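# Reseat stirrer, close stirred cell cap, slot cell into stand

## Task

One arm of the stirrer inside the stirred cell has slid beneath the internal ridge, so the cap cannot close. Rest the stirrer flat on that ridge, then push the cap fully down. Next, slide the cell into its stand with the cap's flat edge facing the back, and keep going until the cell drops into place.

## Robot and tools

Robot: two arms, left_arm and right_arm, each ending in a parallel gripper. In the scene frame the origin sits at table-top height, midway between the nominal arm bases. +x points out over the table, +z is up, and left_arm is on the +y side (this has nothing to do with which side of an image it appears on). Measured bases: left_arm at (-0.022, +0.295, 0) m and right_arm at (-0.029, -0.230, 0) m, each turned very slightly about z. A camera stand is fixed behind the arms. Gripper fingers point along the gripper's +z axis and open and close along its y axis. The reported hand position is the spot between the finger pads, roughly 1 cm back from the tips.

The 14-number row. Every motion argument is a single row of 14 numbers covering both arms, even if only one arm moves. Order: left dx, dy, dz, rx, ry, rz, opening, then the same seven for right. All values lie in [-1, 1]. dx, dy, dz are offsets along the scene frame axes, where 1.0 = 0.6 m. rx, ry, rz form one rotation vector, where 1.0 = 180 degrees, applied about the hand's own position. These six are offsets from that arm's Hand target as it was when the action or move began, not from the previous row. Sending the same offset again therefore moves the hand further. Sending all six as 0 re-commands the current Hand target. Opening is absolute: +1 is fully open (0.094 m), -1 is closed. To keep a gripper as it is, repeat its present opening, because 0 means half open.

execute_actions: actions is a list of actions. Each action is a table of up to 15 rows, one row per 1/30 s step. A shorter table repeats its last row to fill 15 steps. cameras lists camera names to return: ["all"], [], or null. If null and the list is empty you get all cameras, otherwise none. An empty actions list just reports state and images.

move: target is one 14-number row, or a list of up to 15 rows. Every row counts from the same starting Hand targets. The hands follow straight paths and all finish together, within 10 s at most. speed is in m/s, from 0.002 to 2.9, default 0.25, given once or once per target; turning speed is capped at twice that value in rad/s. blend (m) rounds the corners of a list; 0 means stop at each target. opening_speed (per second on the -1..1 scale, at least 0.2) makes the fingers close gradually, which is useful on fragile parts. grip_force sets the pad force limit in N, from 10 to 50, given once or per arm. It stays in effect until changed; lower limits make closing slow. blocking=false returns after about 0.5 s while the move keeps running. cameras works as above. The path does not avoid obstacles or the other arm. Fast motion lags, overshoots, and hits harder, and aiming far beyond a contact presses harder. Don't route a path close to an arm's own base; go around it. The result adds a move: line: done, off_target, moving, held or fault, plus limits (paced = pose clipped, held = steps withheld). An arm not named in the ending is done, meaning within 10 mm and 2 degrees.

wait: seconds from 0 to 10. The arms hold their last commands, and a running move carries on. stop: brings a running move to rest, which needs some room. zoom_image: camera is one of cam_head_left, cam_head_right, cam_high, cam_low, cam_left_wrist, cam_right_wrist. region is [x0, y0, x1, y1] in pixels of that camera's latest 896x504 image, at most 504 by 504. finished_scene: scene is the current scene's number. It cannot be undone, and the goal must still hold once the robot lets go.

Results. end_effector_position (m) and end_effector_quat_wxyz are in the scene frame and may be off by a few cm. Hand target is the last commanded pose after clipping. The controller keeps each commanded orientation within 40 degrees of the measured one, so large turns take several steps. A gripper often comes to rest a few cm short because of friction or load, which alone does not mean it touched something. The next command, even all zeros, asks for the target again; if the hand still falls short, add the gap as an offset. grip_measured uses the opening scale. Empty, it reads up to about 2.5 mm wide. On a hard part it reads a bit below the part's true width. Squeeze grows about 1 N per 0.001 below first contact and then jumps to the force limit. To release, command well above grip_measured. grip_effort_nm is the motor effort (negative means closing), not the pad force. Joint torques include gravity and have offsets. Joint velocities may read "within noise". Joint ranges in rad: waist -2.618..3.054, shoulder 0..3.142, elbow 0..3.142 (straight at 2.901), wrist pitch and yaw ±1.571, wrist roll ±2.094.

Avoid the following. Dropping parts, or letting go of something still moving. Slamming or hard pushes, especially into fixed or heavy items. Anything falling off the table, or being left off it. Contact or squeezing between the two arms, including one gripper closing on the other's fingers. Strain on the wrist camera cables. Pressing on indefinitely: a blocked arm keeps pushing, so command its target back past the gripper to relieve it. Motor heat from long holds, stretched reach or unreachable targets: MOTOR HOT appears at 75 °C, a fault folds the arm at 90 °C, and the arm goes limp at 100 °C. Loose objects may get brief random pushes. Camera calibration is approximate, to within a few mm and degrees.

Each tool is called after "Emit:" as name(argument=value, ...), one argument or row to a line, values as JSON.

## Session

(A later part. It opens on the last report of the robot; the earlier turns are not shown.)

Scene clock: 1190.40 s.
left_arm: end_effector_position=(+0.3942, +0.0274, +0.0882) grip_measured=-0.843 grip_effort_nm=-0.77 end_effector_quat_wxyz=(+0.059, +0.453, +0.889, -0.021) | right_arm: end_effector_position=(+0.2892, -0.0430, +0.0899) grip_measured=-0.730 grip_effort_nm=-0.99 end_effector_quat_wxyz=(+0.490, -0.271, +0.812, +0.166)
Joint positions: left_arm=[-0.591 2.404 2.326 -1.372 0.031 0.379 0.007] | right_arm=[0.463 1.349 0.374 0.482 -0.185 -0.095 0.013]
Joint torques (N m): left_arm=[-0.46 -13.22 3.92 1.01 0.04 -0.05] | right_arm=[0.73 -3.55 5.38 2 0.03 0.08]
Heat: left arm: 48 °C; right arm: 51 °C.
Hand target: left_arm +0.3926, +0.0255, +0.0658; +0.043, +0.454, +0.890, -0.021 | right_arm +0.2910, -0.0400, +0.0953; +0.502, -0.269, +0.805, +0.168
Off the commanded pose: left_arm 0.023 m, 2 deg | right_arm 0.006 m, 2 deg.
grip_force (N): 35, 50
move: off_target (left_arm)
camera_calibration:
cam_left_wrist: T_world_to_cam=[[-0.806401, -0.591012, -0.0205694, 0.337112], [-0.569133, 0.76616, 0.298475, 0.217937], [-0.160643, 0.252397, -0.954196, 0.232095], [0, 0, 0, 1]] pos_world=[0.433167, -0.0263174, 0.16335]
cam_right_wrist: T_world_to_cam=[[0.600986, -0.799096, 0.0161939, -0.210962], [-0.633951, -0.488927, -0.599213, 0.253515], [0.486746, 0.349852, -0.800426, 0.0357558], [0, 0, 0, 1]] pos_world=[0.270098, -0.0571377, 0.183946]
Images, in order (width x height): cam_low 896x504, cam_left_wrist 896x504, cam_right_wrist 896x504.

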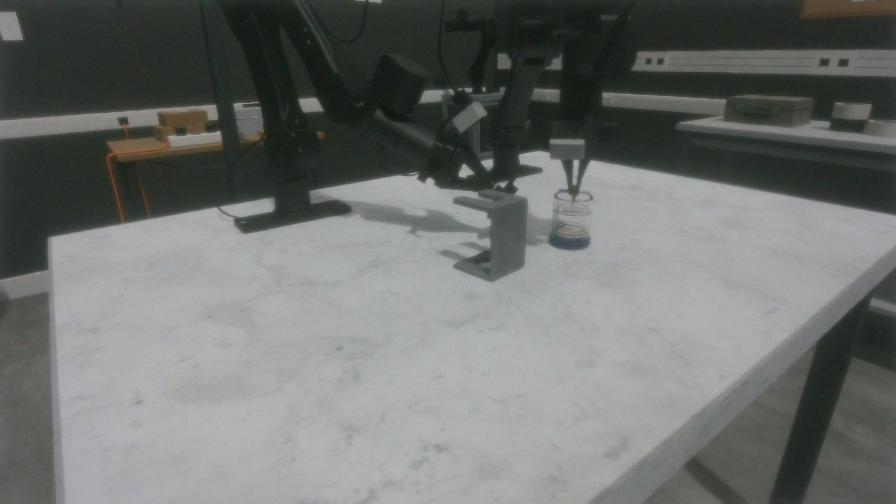

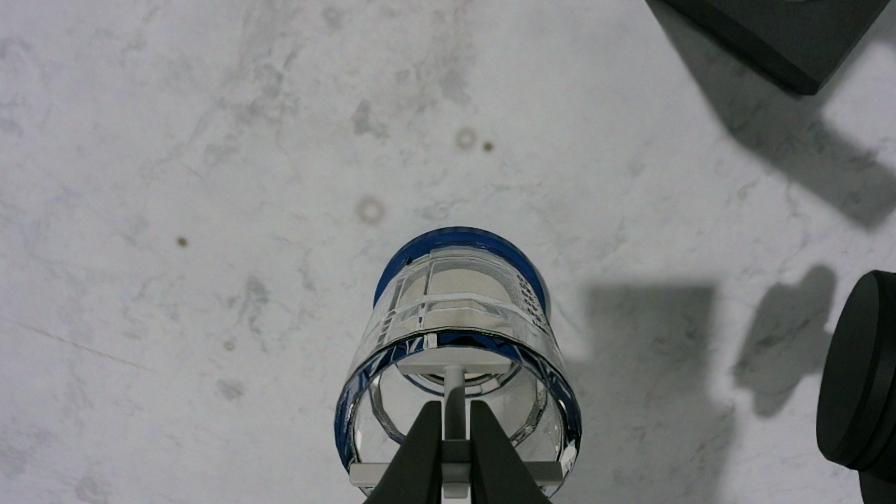

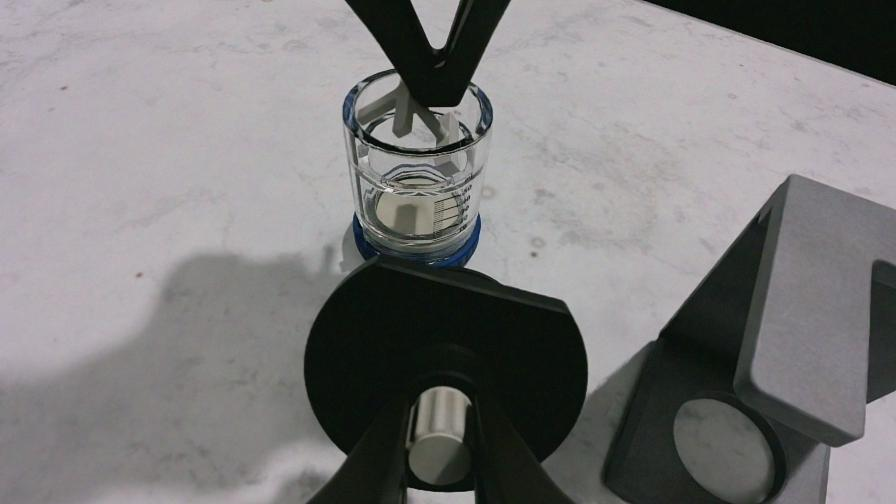

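Emit:
move(
  target=[
    [0.001,0.001,0.025,0,0,0,-0.95,0,0,0,0,0,0,-0.88],
    [0.007,-0.009,0.02,0,0,0,-0.95,0,0,0,0,0,0,-0.88],
  ],
  speed=0.04,
  cameras=["cam_right_wrist","cam_low","cam_left_wrist"],
)

Emit:
zoom_image(
  camera="cam_right_wrist",
  region=[300, 0, 600, 290],
)

Scene clock: 1215.33 s.
left_arm: end_effector_position=(+0.3979, +0.0232, +0.0924) grip_measured=-0.843 grip_effort_nm=-0.77 end_effector_quat_wxyz=(+0.060, +0.454, +0.889, -0.021) | right_arm: end_effector_position=(+0.2892, -0.0430, +0.0899) grip_measured=-0.730 grip_effort_nm=-0.99 end_effector_quat_wxyz=(+0.490, -0.271, +0.812, +0.166)
Joint positions: left_arm=[-0.594 2.445 2.417 -1.42 0.031 0.378 0.007] | right_arm=[0.463 1.349 0.374 0.482 -0.185 -0.095 0.013]
Joint torques (N m): left_arm=[-0.62 -12.08 9.39 0.55 0.03 -0.11] | right_arm=[0.81 -3.48 5.55 1.99 -0.01 0.1]
Heat: left arm: 51 °C; right arm: 51 °C.
Hand target: left_arm +0.3969, +0.0201, +0.0778; +0.044, +0.454, +0.890, -0.021 | right_arm +0.2910, -0.0400, +0.0953; +0.502, -0.269, +0.805, +0.168
Off the commanded pose: left_arm 0.015 m, 2 deg | right_arm 0.006 m, 2 deg.
grip_force (N): 35, 50
move: off_target (left_arm)
camera_calibration:
cam_left_wrist: T_world_to_cam=[[-0.807732, -0.589164, -0.0213239, 0.338361], [-0.567912, 0.767868, 0.296402, 0.221621], [-0.158255, 0.251523, -0.954825, 0.236931], [0, 0, 0, 1]] pos_world=[0.436662, -0.0304191, 0.167754]
cam_right_wrist: T_world_to_cam=[[0.600986, -0.799096, 0.0161939, -0.210962], [-0.633951, -0.488927, -0.599213, 0.253515], [0.486746, 0.349852, -0.800426, 0.0357558], [0, 0, 0, 1]] pos_world=[0.270098, -0.0571377, 0.183946]
Images, in order (width x height): cam_low 896x504, cam_left_wrist 896x504, cam_right_wrist 896x504.

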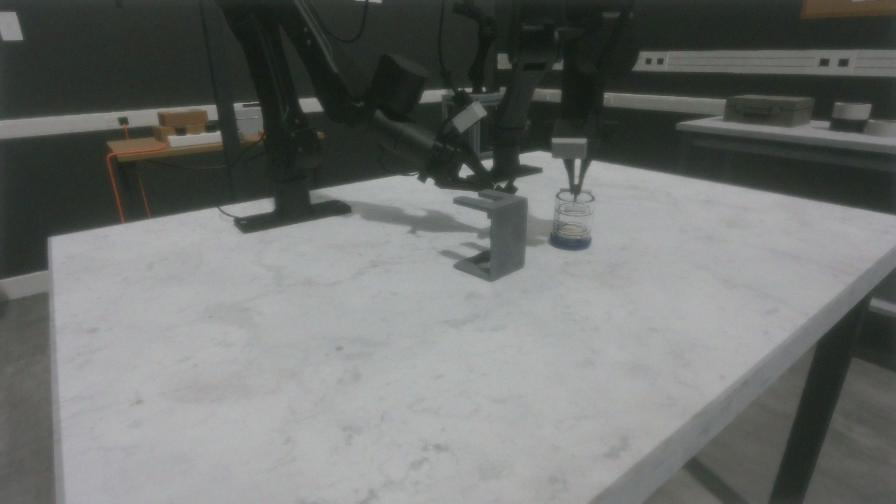

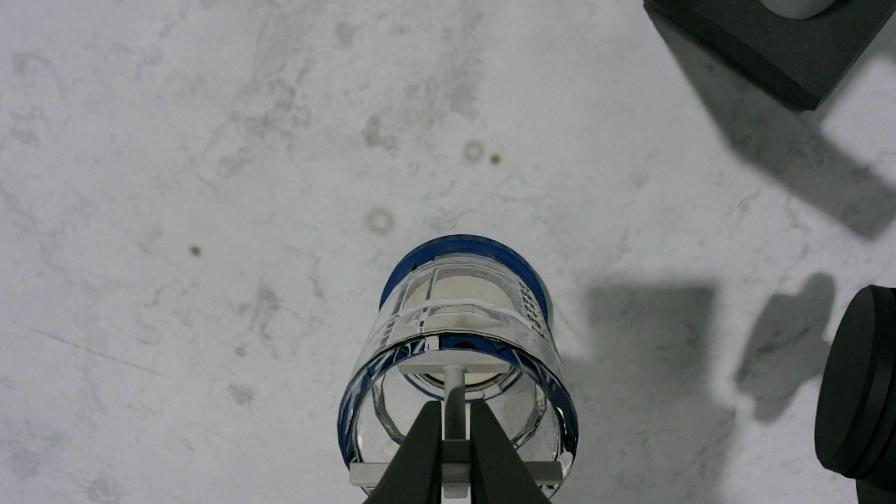

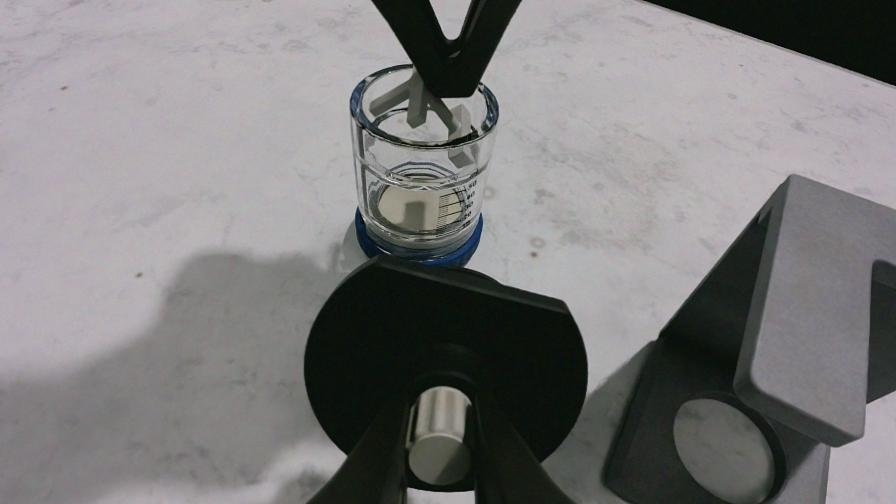

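Scaled by 1.680 from the camera's 896x504 image, which has a finer 1280x720 frame.

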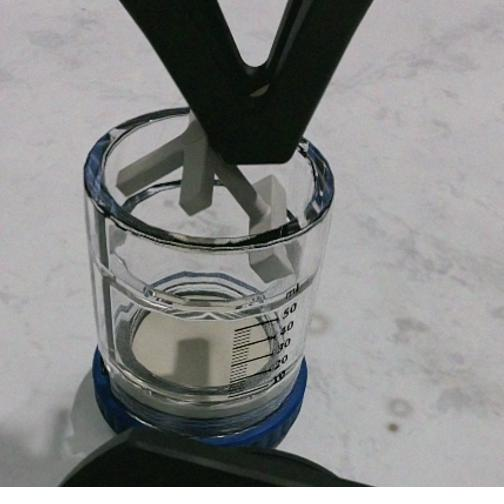

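Emit:
move(
  target=[0.0,0.0,0.03,0,0,0,-0.95,0,0,0,0,0,0,-0.88],
  speed=0.04,
  cameras=["cam_right_wrist","cam_left_wrist"],
)

Emit:
zoom_image(
  camera="cam_right_wrist",
  region=[300, 0, 600, 290],
)

Emit:
zoom_image(
  camera="cam_left_wrist",
  region=[300, 200, 620, 504],
)

Scene clock: 1235.73 s.
left_arm: end_effector_position=(+0.3998, +0.0220, +0.1112) grip_measured=-0.843 grip_effort_nm=-0.77 end_effector_quat_wxyz=(+0.065, +0.454, +0.888, -0.022) | right_arm: end_effector_position=(+0.2892, -0.0430, +0.0899) grip_measured=-0.730 grip_effort_nm=-0.99 end_effector_quat_wxyz=(+0.490, -0.271, +0.812, +0.166)
Joint positions: left_arm=[-0.594 2.489 2.574 -1.522 0.031 0.377 0.007] | right_arm=[0.463 1.349 0.374 0.482 -0.185 -0.095 0.013]
Joint torques (N m): left_arm=[-0.61 -12.12 9.13 0.44 0.04 -0.09] | right_arm=[0.87 -3.43 5.41 2.01 0.03 0.06]
Heat: left arm: 52 °C; right arm: 52 °C.
Hand target: left_arm +0.3968, +0.0201, +0.0956; +0.043, +0.454, +0.890, -0.021 | right_arm +0.2909, -0.0400, +0.0953; +0.502, -0.269, +0.805, +0.168
Off the commanded pose: left_arm 0.016 m, 2 deg | right_arm 0.006 m, 2 deg.
grip_force (N): 35, 50
move: off_target (left_arm)
camera_calibration:
cam_left_wrist: T_world_to_cam=[[-0.807271, -0.589646, -0.0251119, 0.339758], [-0.570788, 0.76922, 0.287232, 0.220194], [-0.150049, 0.246208, -0.957532, 0.25251], [0, 0, 0, 1]] pos_world=[0.43785, -0.0312104, 0.187072]
cam_right_wrist: T_world_to_cam=[[0.600986, -0.799096, 0.0161939, -0.210962], [-0.633951, -0.488927, -0.599213, 0.253515], [0.486746, 0.349852, -0.800426, 0.0357558], [0, 0, 0, 1]] pos_world=[0.270098, -0.0571377, 0.183946]
Images, in order (width x height): cam_left_wrist 896x504, cam_right_wrist 896x504.

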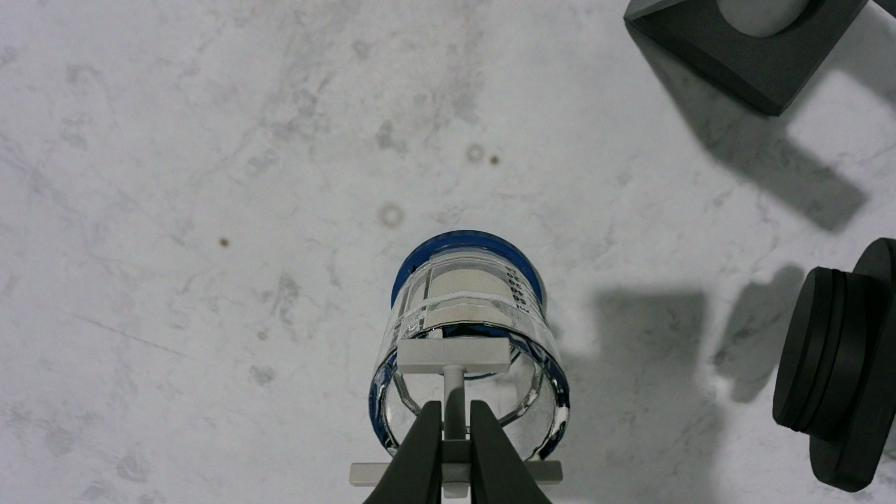

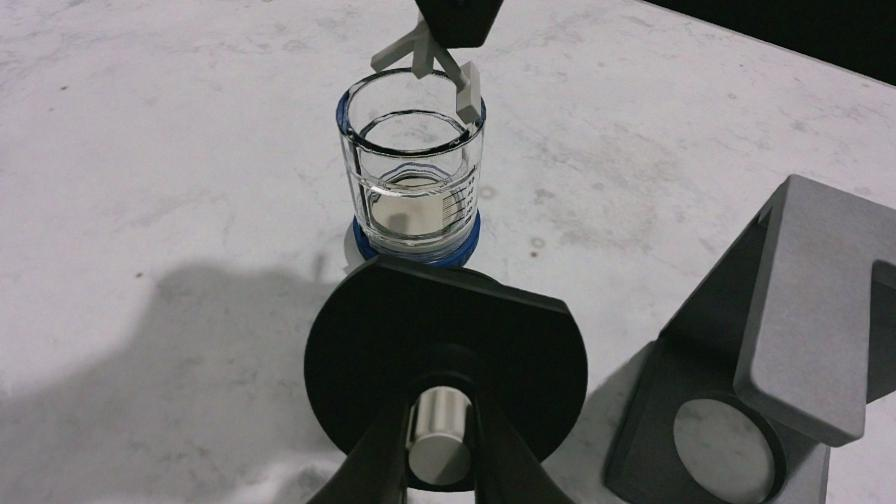

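Scaled by 1.680 from the camera's 896x504 image, which has a finer 1280x720 frame.

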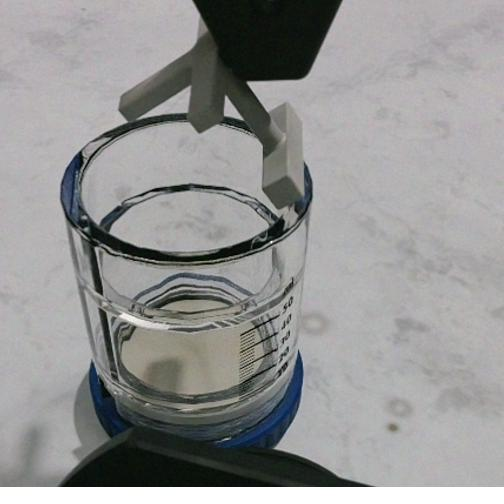

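Scaled by 1.575 from the camera's 896x504 image, which has a finer 1280x720 frame.

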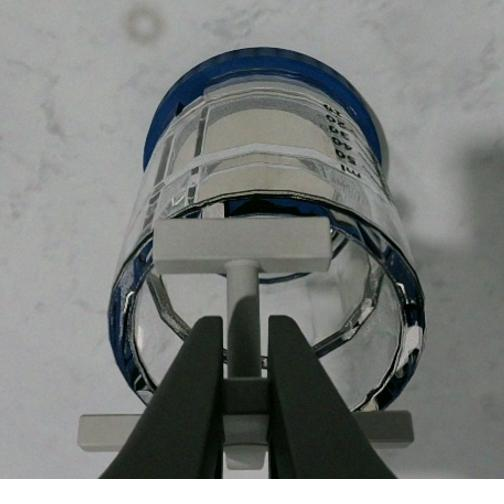

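Emit:
move(
  target=[-0.012,0.003,-0.005,0,0,0,-0.95,0,0,0,0,0,0,-0.88],
  speed=0.04,
  cameras=["cam_right_wrist","cam_left_wrist"],
)

Emit:
zoom_image(
  camera="cam_right_wrist",
  region=[300, 0, 600, 290],
)

Emit:
zoom_image(
  camera="cam_left_wrist",
  region=[300, 200, 620, 504],
)

Scene clock: 1255.20 s.
left_arm: end_effector_position=(+0.3924, +0.0241, +0.0893) grip_measured=-0.843 grip_effort_nm=-0.77 end_effector_quat_wxyz=(+0.040, +0.454, +0.890, -0.019) | right_arm: end_effector_position=(+0.2892, -0.0430, +0.0899) grip_measured=-0.730 grip_effort_nm=-0.99 end_effector_quat_wxyz=(+0.490, -0.271, +0.812, +0.166)
Joint positions: left_arm=[-0.599 2.483 2.479 -1.483 0.029 0.373 0.007] | right_arm=[0.463 1.349 0.374 0.482 -0.185 -0.095 0.013]
Joint torques (N m): left_arm=[-0.79 -17.66 5.27 0.65 0.03 -0.09] | right_arm=[0.8 -3.3 5.33 2 0.02 0.09]
Heat: left arm: 53 °C; right arm: 52 °C.
Hand target: left_arm +0.3895, +0.0219, +0.0926; +0.043, +0.454, +0.890, -0.021 | right_arm +0.2909, -0.0400, +0.0953; +0.502, -0.269, +0.805, +0.168
Off the commanded pose: left_arm 0.005 m, 0 deg | right_arm 0.006 m, 2 deg.
grip_force (N): 35, 50
move: done
camera_calibration:
cam_left_wrist: T_world_to_cam=[[-0.808159, -0.588916, -0.00752356, 0.333299], [-0.557401, 0.760661, 0.332715, 0.211496], [-0.190218, 0.27308, -0.942998, 0.243735], [0, 0, 0, 1]] pos_world=[0.43361, -0.0311512, 0.161981]
cam_right_wrist: T_world_to_cam=[[0.600986, -0.799096, 0.0161939, -0.210962], [-0.633951, -0.488927, -0.599213, 0.253515], [0.486746, 0.349852, -0.800426, 0.0357558], [0, 0, 0, 1]] pos_world=[0.270098, -0.0571377, 0.183946]
Images, in order (width x height): cam_left_wrist 896x504, cam_right_wrist 896x504.

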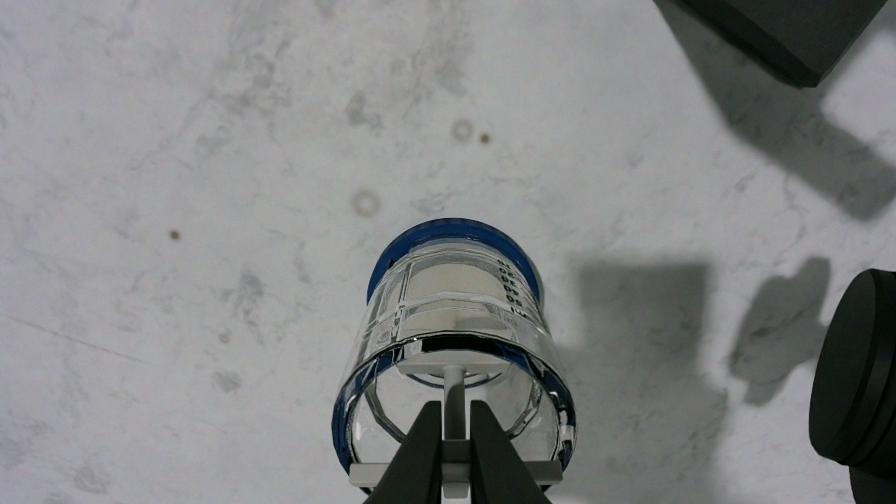

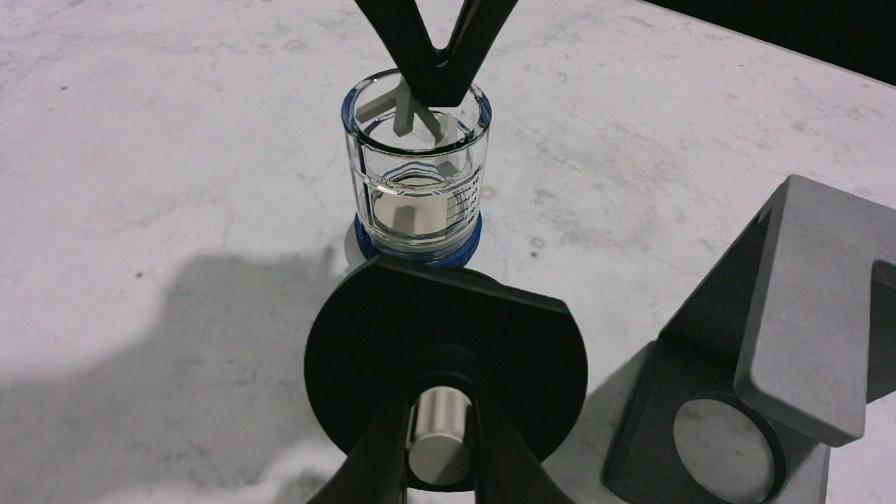

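Scaled by 1.680 from the camera's 896x504 image, which has a finer 1280x720 frame.

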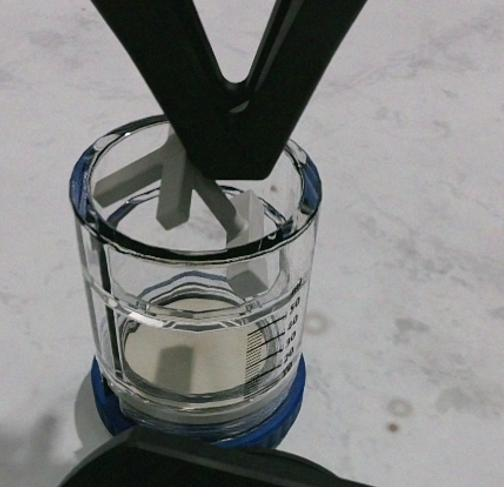

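Scaled by 1.575 from the camera's 896x504 image, which has a finer 1280x720 frame.

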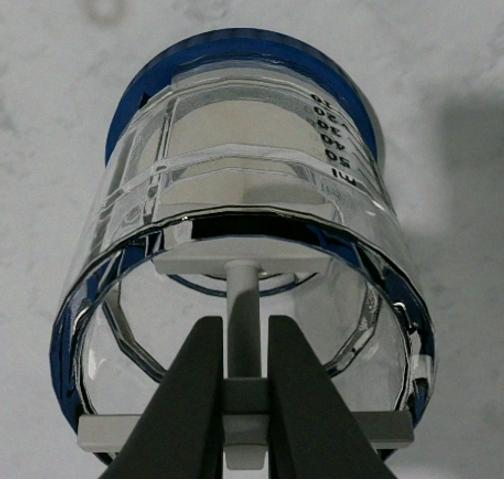

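Emit:
move(
  target=[0.0,0.0,0.025,0,0,0,-0.95,0,0,0,0,0,0,-0.88],
  speed=0.04,
)

Emit:
move(
  target=[0.006,-0.008,0.0,0,0,0,-0.95,0,0,0,0,0,0,-0.88],
  speed=0.04,
  cameras=["cam_right_wrist","cam_left_wrist"],
)

Emit:
zoom_image(
  camera="cam_right_wrist",
  region=[300, 0, 600, 290],
)

Emit:
zoom_image(
  camera="cam_left_wrist",
  region=[300, 200, 620, 504],
)

Scene clock: 1267.27 s.
left_arm: end_effector_position=(+0.3927, +0.0240, +0.1101) grip_measured=-0.843 grip_effort_nm=-0.76 end_effector_quat_wxyz=(+0.052, +0.454, +0.889, -0.020) | right_arm: end_effector_position=(+0.2892, -0.0430, +0.0899) grip_measured=-0.730 grip_effort_nm=-0.99 end_effector_quat_wxyz=(+0.490, -0.271, +0.812, +0.166)
Joint positions: left_arm=[-0.599 2.483 2.562 -1.542 0.029 0.373 0.007] | right_arm=[0.463 1.349 0.374 0.482 -0.185 -0.095 0.013]
Joint torques (N m): left_arm=[-0.64 -14.37 8.9 0.37 0.04 -0.09] | right_arm=[0.72 -3.47 5.48 1.99 0 0.07]
Heat: left arm: 58 °C; right arm: 52 °C.
Hand target: left_arm +0.3895, +0.0219, +0.1076; +0.043, +0.454, +0.890, -0.021 | right_arm +0.2909, -0.0400, +0.0953; +0.502, -0.269, +0.805, +0.168
Off the commanded pose: left_arm 0.005 m, 1 deg | right_arm 0.006 m, 2 deg.
joint sent to its limit (left arm) — joint 4 (wrist pitch), lower limit. The joint targets still meet the commanded pose.
grip_force (N): 35, 50
move: done

Scene clock: 1268.03 s.
left_arm: end_effector_position=(+0.3957, +0.0193, +0.1187) grip_measured=-0.843 grip_effort_nm=-0.77 end_effector_quat_wxyz=(+0.067, +0.454, +0.888, -0.022) | right_arm: end_effector_position=(+0.2892, -0.0430, +0.0899) grip_measured=-0.730 grip_effort_nm=-0.99 end_effector_quat_wxyz=(+0.490, -0.271, +0.812, +0.166)
Joint positions: left_arm=[-0.604 2.483 2.594 -1.544 0.029 0.369 0.007] | right_arm=[0.463 1.349 0.374 0.482 -0.185 -0.095 0.013]
Joint torques (N m): left_arm=[-0.68 -12.79 8.94 0.47 0.04 -0.1] | right_arm=[0.8 -3.59 5.45 1.97 0 0.09]
Heat: left arm: 58 °C; right arm: 52 °C.
Hand target: left_arm +0.3931, +0.0170, +0.1076; +0.043, +0.454, +0.890, -0.021 | right_arm +0.2909, -0.0400, +0.0953; +0.502, -0.269, +0.805, +0.168
Off the commanded pose: left_arm 0.012 m, 3 deg | right_arm 0.006 m, 2 deg.
joint sent to its limit (left arm) — joint 4 (wrist pitch), lower limit. The joint targets still meet the commanded pose.
grip_force (N): 35, 50
move: off_target (left_arm)
camera_calibration:
cam_left_wrist: T_world_to_cam=[[-0.807605, -0.589109, -0.0269301, 0.335382], [-0.571299, 0.770231, 0.283481, 0.218422], [-0.146259, 0.244326, -0.9586, 0.258466], [0, 0, 0, 1]] pos_world=[0.433443, -0.0338085, 0.194879]
cam_right_wrist: T_world_to_cam=[[0.600986, -0.799096, 0.0161939, -0.210962], [-0.633951, -0.488927, -0.599213, 0.253515], [0.486746, 0.349852, -0.800426, 0.0357558], [0, 0, 0, 1]] pos_world=[0.270098, -0.0571377, 0.183946]
Images, in order (width x height): cam_left_wrist 896x504, cam_right_wrist 896x504.

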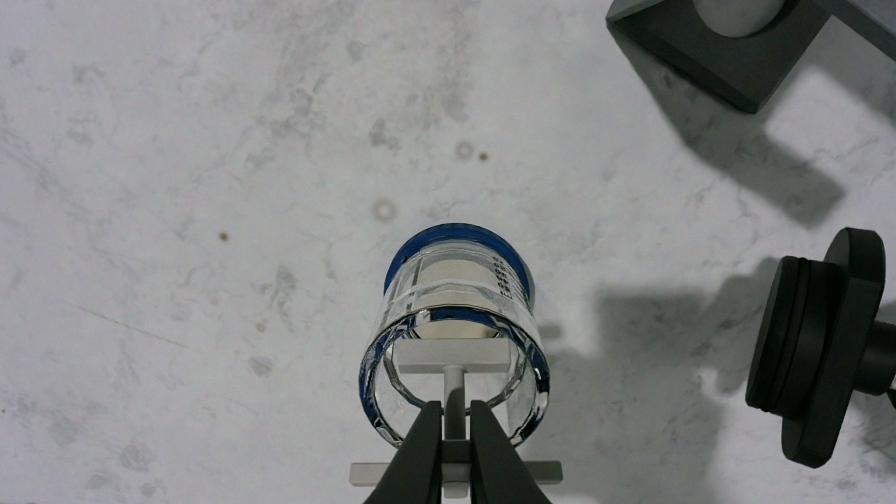

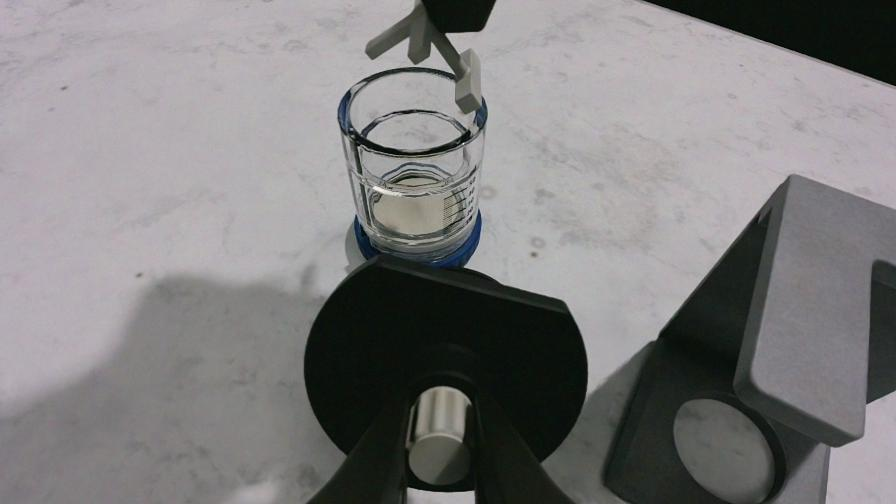

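Scaled by 1.680 from the camera's 896x504 image, which has a finer 1280x720 frame.

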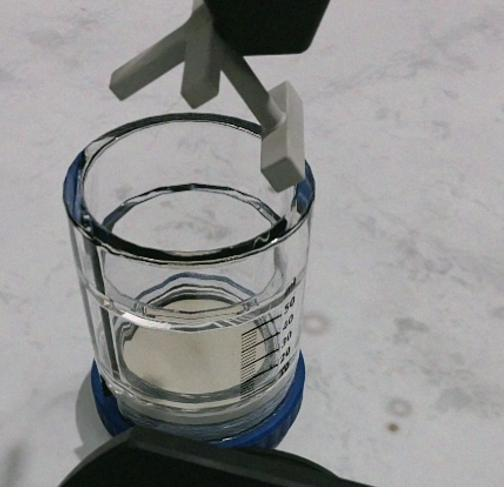

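Scaled by 1.575 from the camera's 896x504 image, which has a finer 1280x720 frame.

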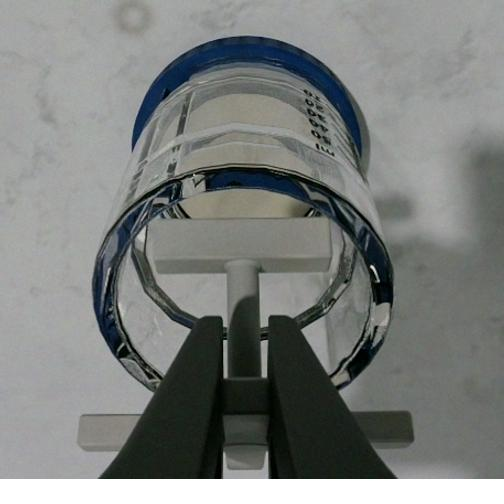

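Emit:
move(
  target=[-0.007,0.009,-0.03,0,0,0,-0.95,0,0,0,0,0,0,-0.88],
  speed=0.05,
  grip_force=[16,50],
  cameras=["cam_right_wrist","cam_left_wrist"],
)

Emit:
zoom_image(
  camera="cam_right_wrist",
  region=[300, 0, 600, 290],
)

Emit:
zoom_image(
  camera="cam_left_wrist",
  region=[300, 200, 620, 504],
)

Scene clock: 1284.60 s.
left_arm: end_effector_position=(+0.3912, +0.0227, +0.0786) grip_measured=-0.837 grip_effort_nm=-0.42 end_effector_quat_wxyz=(+0.035, +0.454, +0.890, -0.017) | right_arm: end_effector_position=(+0.2892, -0.0430, +0.0899) grip_measured=-0.730 grip_effort_nm=-0.99 end_effector_quat_wxyz=(+0.490, -0.271, +0.812, +0.166)
Joint positions: left_arm=[-0.604 2.483 2.436 -1.451 0.028 0.368 0.008] | right_arm=[0.463 1.349 0.374 0.482 -0.185 -0.095 0.013]
Joint torques (N m): left_arm=[-0.36 -18.77 5.78 0.54 0.07 -0.04] | right_arm=[0.69 -3.48 5.38 1.95 -0.01 0.08]
Heat: left arm: 57 °C; right arm: 52 °C.
Hand target: left_arm +0.3889, +0.0223, +0.0897; +0.043, +0.454, +0.890, -0.021 | right_arm +0.2909, -0.0400, +0.0953; +0.502, -0.269, +0.805, +0.168
Off the commanded pose: left_arm 0.011 m, 1 deg | right_arm 0.006 m, 2 deg.
grip_force (N): 16, 50
move: off_target (left_arm)
camera_calibration:
cam_left_wrist: T_world_to_cam=[[-0.808085, -0.589042, -0.00536095, 0.331192], [-0.555002, 0.758273, 0.342046, 0.213938], [-0.197414, 0.279377, -0.939668, 0.236322], [0, 0, 0, 1]] pos_world=[0.43302, -0.0331601, 0.150663]
cam_right_wrist: T_world_to_cam=[[0.600986, -0.799096, 0.0161939, -0.210962], [-0.633951, -0.488927, -0.599213, 0.253515], [0.486746, 0.349852, -0.800426, 0.0357558], [0, 0, 0, 1]] pos_world=[0.270098, -0.0571377, 0.183946]
Images, in order (width x height): cam_left_wrist 896x504, cam_right_wrist 896x504.

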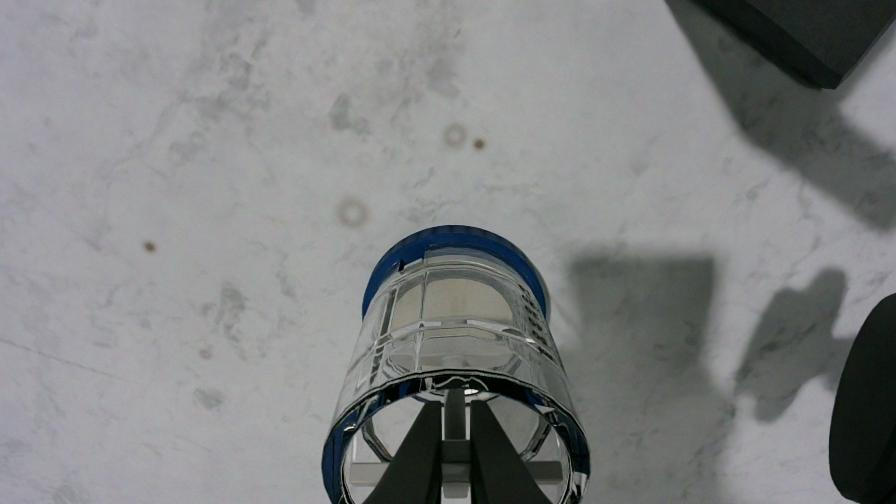

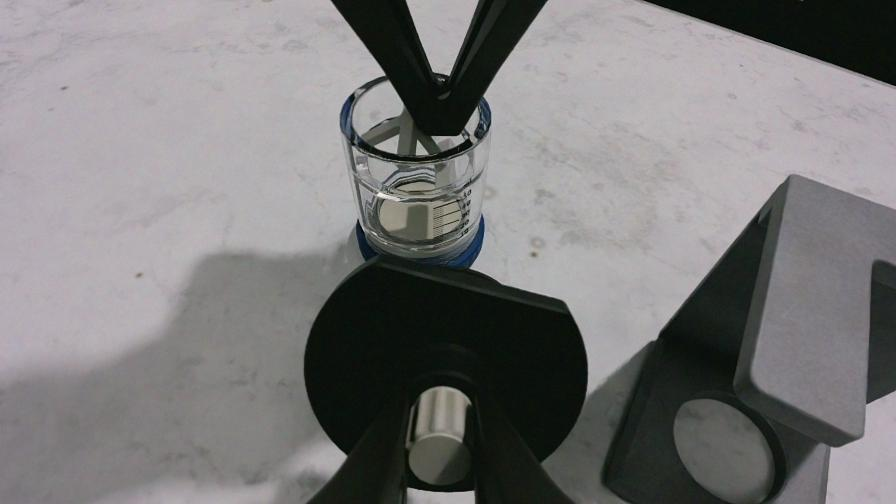

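Scaled by 1.680 from the camera's 896x504 image, which has a finer 1280x720 frame.

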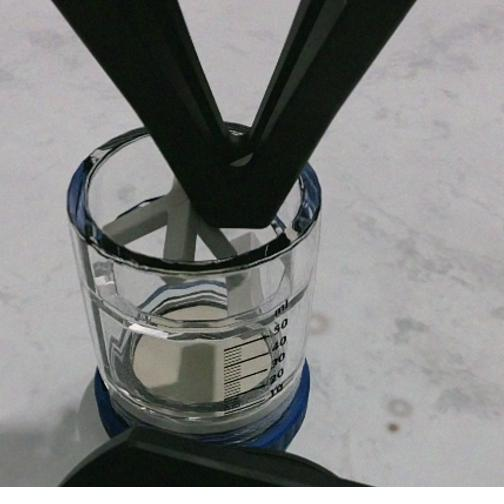

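Scaled by 1.575 from the camera's 896x504 image, which has a finer 1280x720 frame.

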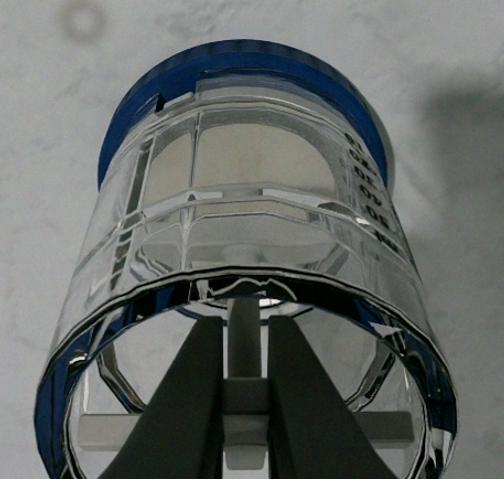

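Emit:
move(
  target=[0.002,-0.002,-0.022,0,0,0,-0.95,0,0,0,0,0,0,-0.88],
  speed=0.05,
  cameras=["cam_right_wrist","cam_left_wrist"],
)

Emit:
zoom_image(
  camera="cam_right_wrist",
  region=[300, 0, 600, 290],
)

Emit:
zoom_image(
  camera="cam_left_wrist",
  region=[300, 200, 620, 504],
)

Scene clock: 1292.37 s.
left_arm: end_effector_position=(+0.3910, +0.0228, +0.0772) grip_measured=-0.837 grip_effort_nm=-0.42 end_effector_quat_wxyz=(+0.040, +0.454, +0.890, -0.018) | right_arm: end_effector_position=(+0.2892, -0.0430, +0.0899) grip_measured=-0.730 grip_effort_nm=-0.99 end_effector_quat_wxyz=(+0.490, -0.271, +0.812, +0.166)
Joint positions: left_arm=[-0.604 2.459 2.385 -1.413 0.028 0.368 0.008] | right_arm=[0.463 1.349 0.374 0.482 -0.185 -0.095 0.013]
Joint torques (N m): left_arm=[-0.14 -16.85 4.94 0.77 0.06 -0.06] | right_arm=[0.84 -3.4 5.38 1.98 0 0.11]
Heat: left arm: 60 °C; right arm: 52 °C.
Hand target: left_arm +0.3901, +0.0212, +0.0765; +0.043, +0.454, +0.890, -0.021 | right_arm +0.2909, -0.0400, +0.0953; +0.502, -0.269, +0.805, +0.168
Off the commanded pose: left_arm 0.002 m, 1 deg | right_arm 0.006 m, 2 deg.
grip_force (N): 16, 50
move: done
camera_calibration:
cam_left_wrist: T_world_to_cam=[[-0.80802, -0.589087, -0.00899818, 0.331346], [-0.557905, 0.760162, 0.333009, 0.21604], [-0.189331, 0.274098, -0.942881, 0.232101], [0, 0, 0, 1]] pos_world=[0.432208, -0.0326524, 0.149882]
cam_right_wrist: T_world_to_cam=[[0.600986, -0.799096, 0.0161939, -0.210962], [-0.633951, -0.488927, -0.599213, 0.253515], [0.486746, 0.349852, -0.800426, 0.0357558], [0, 0, 0, 1]] pos_world=[0.270098, -0.0571377, 0.183946]
Images, in order (width x height): cam_left_wrist 896x504, cam_right_wrist 896x504.

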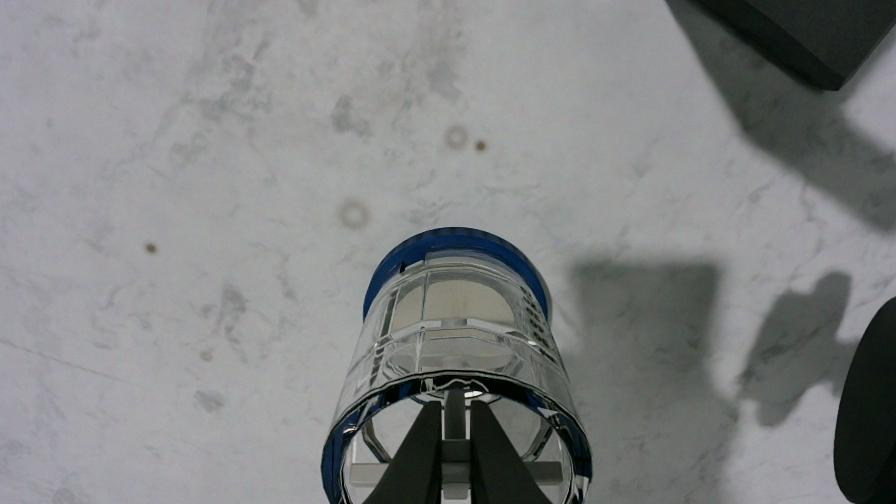

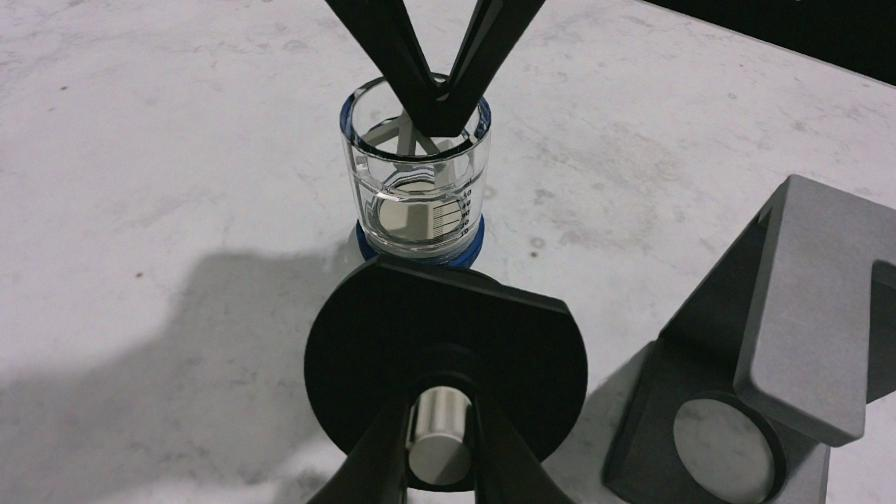

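Scaled by 1.680 from the camera's 896x504 image, which has a finer 1280x720 frame.

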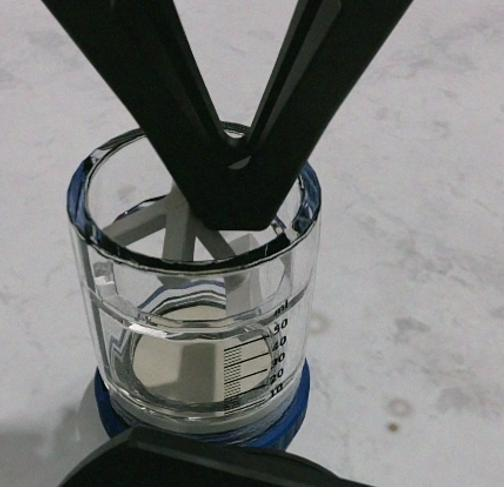

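Scaled by 1.575 from the camera's 896x504 image, which has a finer 1280x720 frame.

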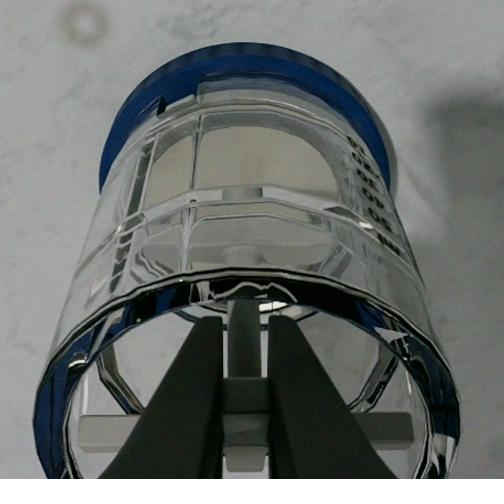

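Emit:
move(
  target=[0.002,-0.002,-0.025,0,0,0,-0.95,0,0,0,0,0,0,-0.88],
  speed=0.05,
  cameras=["cam_right_wrist","cam_left_wrist"],
)

Emit:
zoom_image(
  camera="cam_right_wrist",
  region=[300, 0, 600, 290],
)

Emit:
zoom_image(
  camera="cam_left_wrist",
  region=[300, 200, 620, 504],
)

Scene clock: 1299.93 s.
left_arm: end_effector_position=(+0.3915, +0.0225, +0.0741) grip_measured=-0.837 grip_effort_nm=-0.42 end_effector_quat_wxyz=(+0.047, +0.454, +0.889, -0.019) | right_arm: end_effector_position=(+0.2892, -0.0430, +0.0899) grip_measured=-0.730 grip_effort_nm=-0.99 end_effector_quat_wxyz=(+0.490, -0.271, +0.812, +0.166)
Joint positions: left_arm=[-0.604 2.433 2.324 -1.364 0.028 0.368 0.008] | right_arm=[0.463 1.349 0.374 0.482 -0.185 -0.095 0.013]
Joint torques (N m): left_arm=[-0.34 -14.76 4.59 0.96 0.06 -0.04] | right_arm=[0.76 -3.48 5.39 2 0.05 0.11]
Heat: left arm: 58 °C; right arm: 52 °C.
Hand target: left_arm +0.3913, +0.0200, +0.0615; +0.043, +0.454, +0.890, -0.021 | right_arm +0.2909, -0.0400, +0.0953; +0.502, -0.269, +0.805, +0.168
Off the commanded pose: left_arm 0.013 m, 0 deg | right_arm 0.006 m, 2 deg.
grip_force (N): 16, 50
move: off_target (left_arm)
camera_calibration:
cam_left_wrist: T_world_to_cam=[[-0.807919, -0.589123, -0.0141899, 0.331814], [-0.561821, 0.762763, 0.320233, 0.219901], [-0.177833, 0.266695, -0.947232, 0.225308], [0, 0, 0, 1]] pos_world=[0.431691, -0.0323416, 0.147708]
cam_right_wrist: T_world_to_cam=[[0.600986, -0.799096, 0.0161939, -0.210962], [-0.633951, -0.488927, -0.599213, 0.253515], [0.486746, 0.349852, -0.800426, 0.0357558], [0, 0, 0, 1]] pos_world=[0.270098, -0.0571377, 0.183946]
Images, in order (width x height): cam_left_wrist 896x504, cam_right_wrist 896x504.

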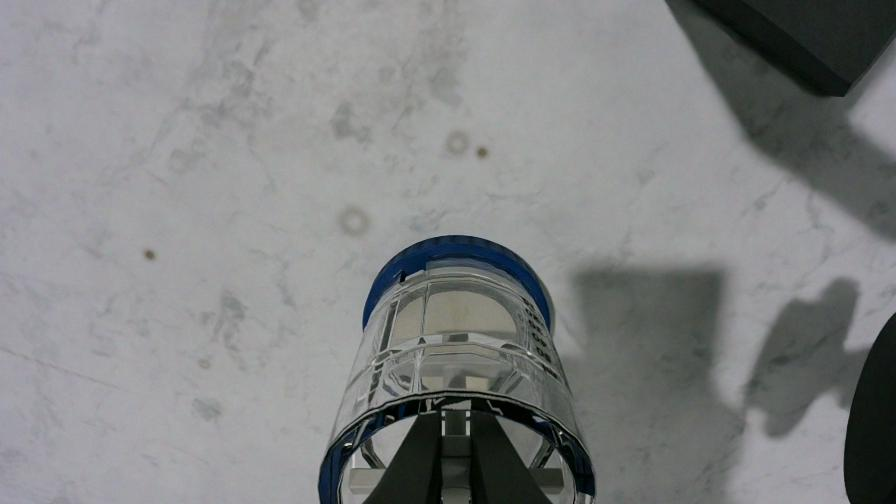

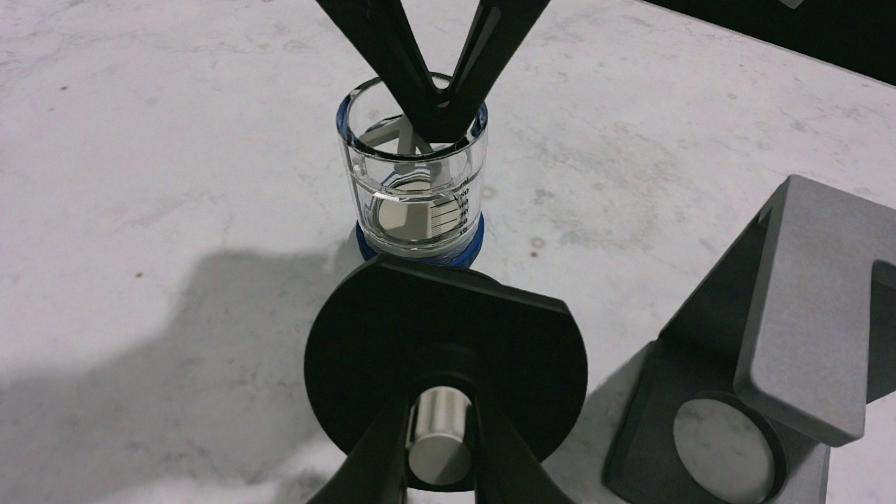

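Scaled by 1.680 from the camera's 896x504 image, which has a finer 1280x720 frame.

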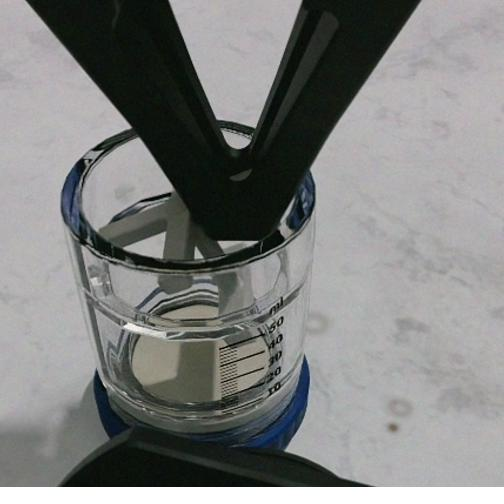

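Scaled by 1.575 from the camera's 896x504 image, which has a finer 1280x720 frame.

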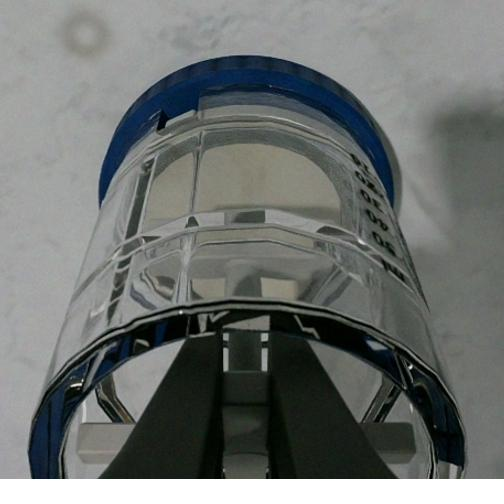

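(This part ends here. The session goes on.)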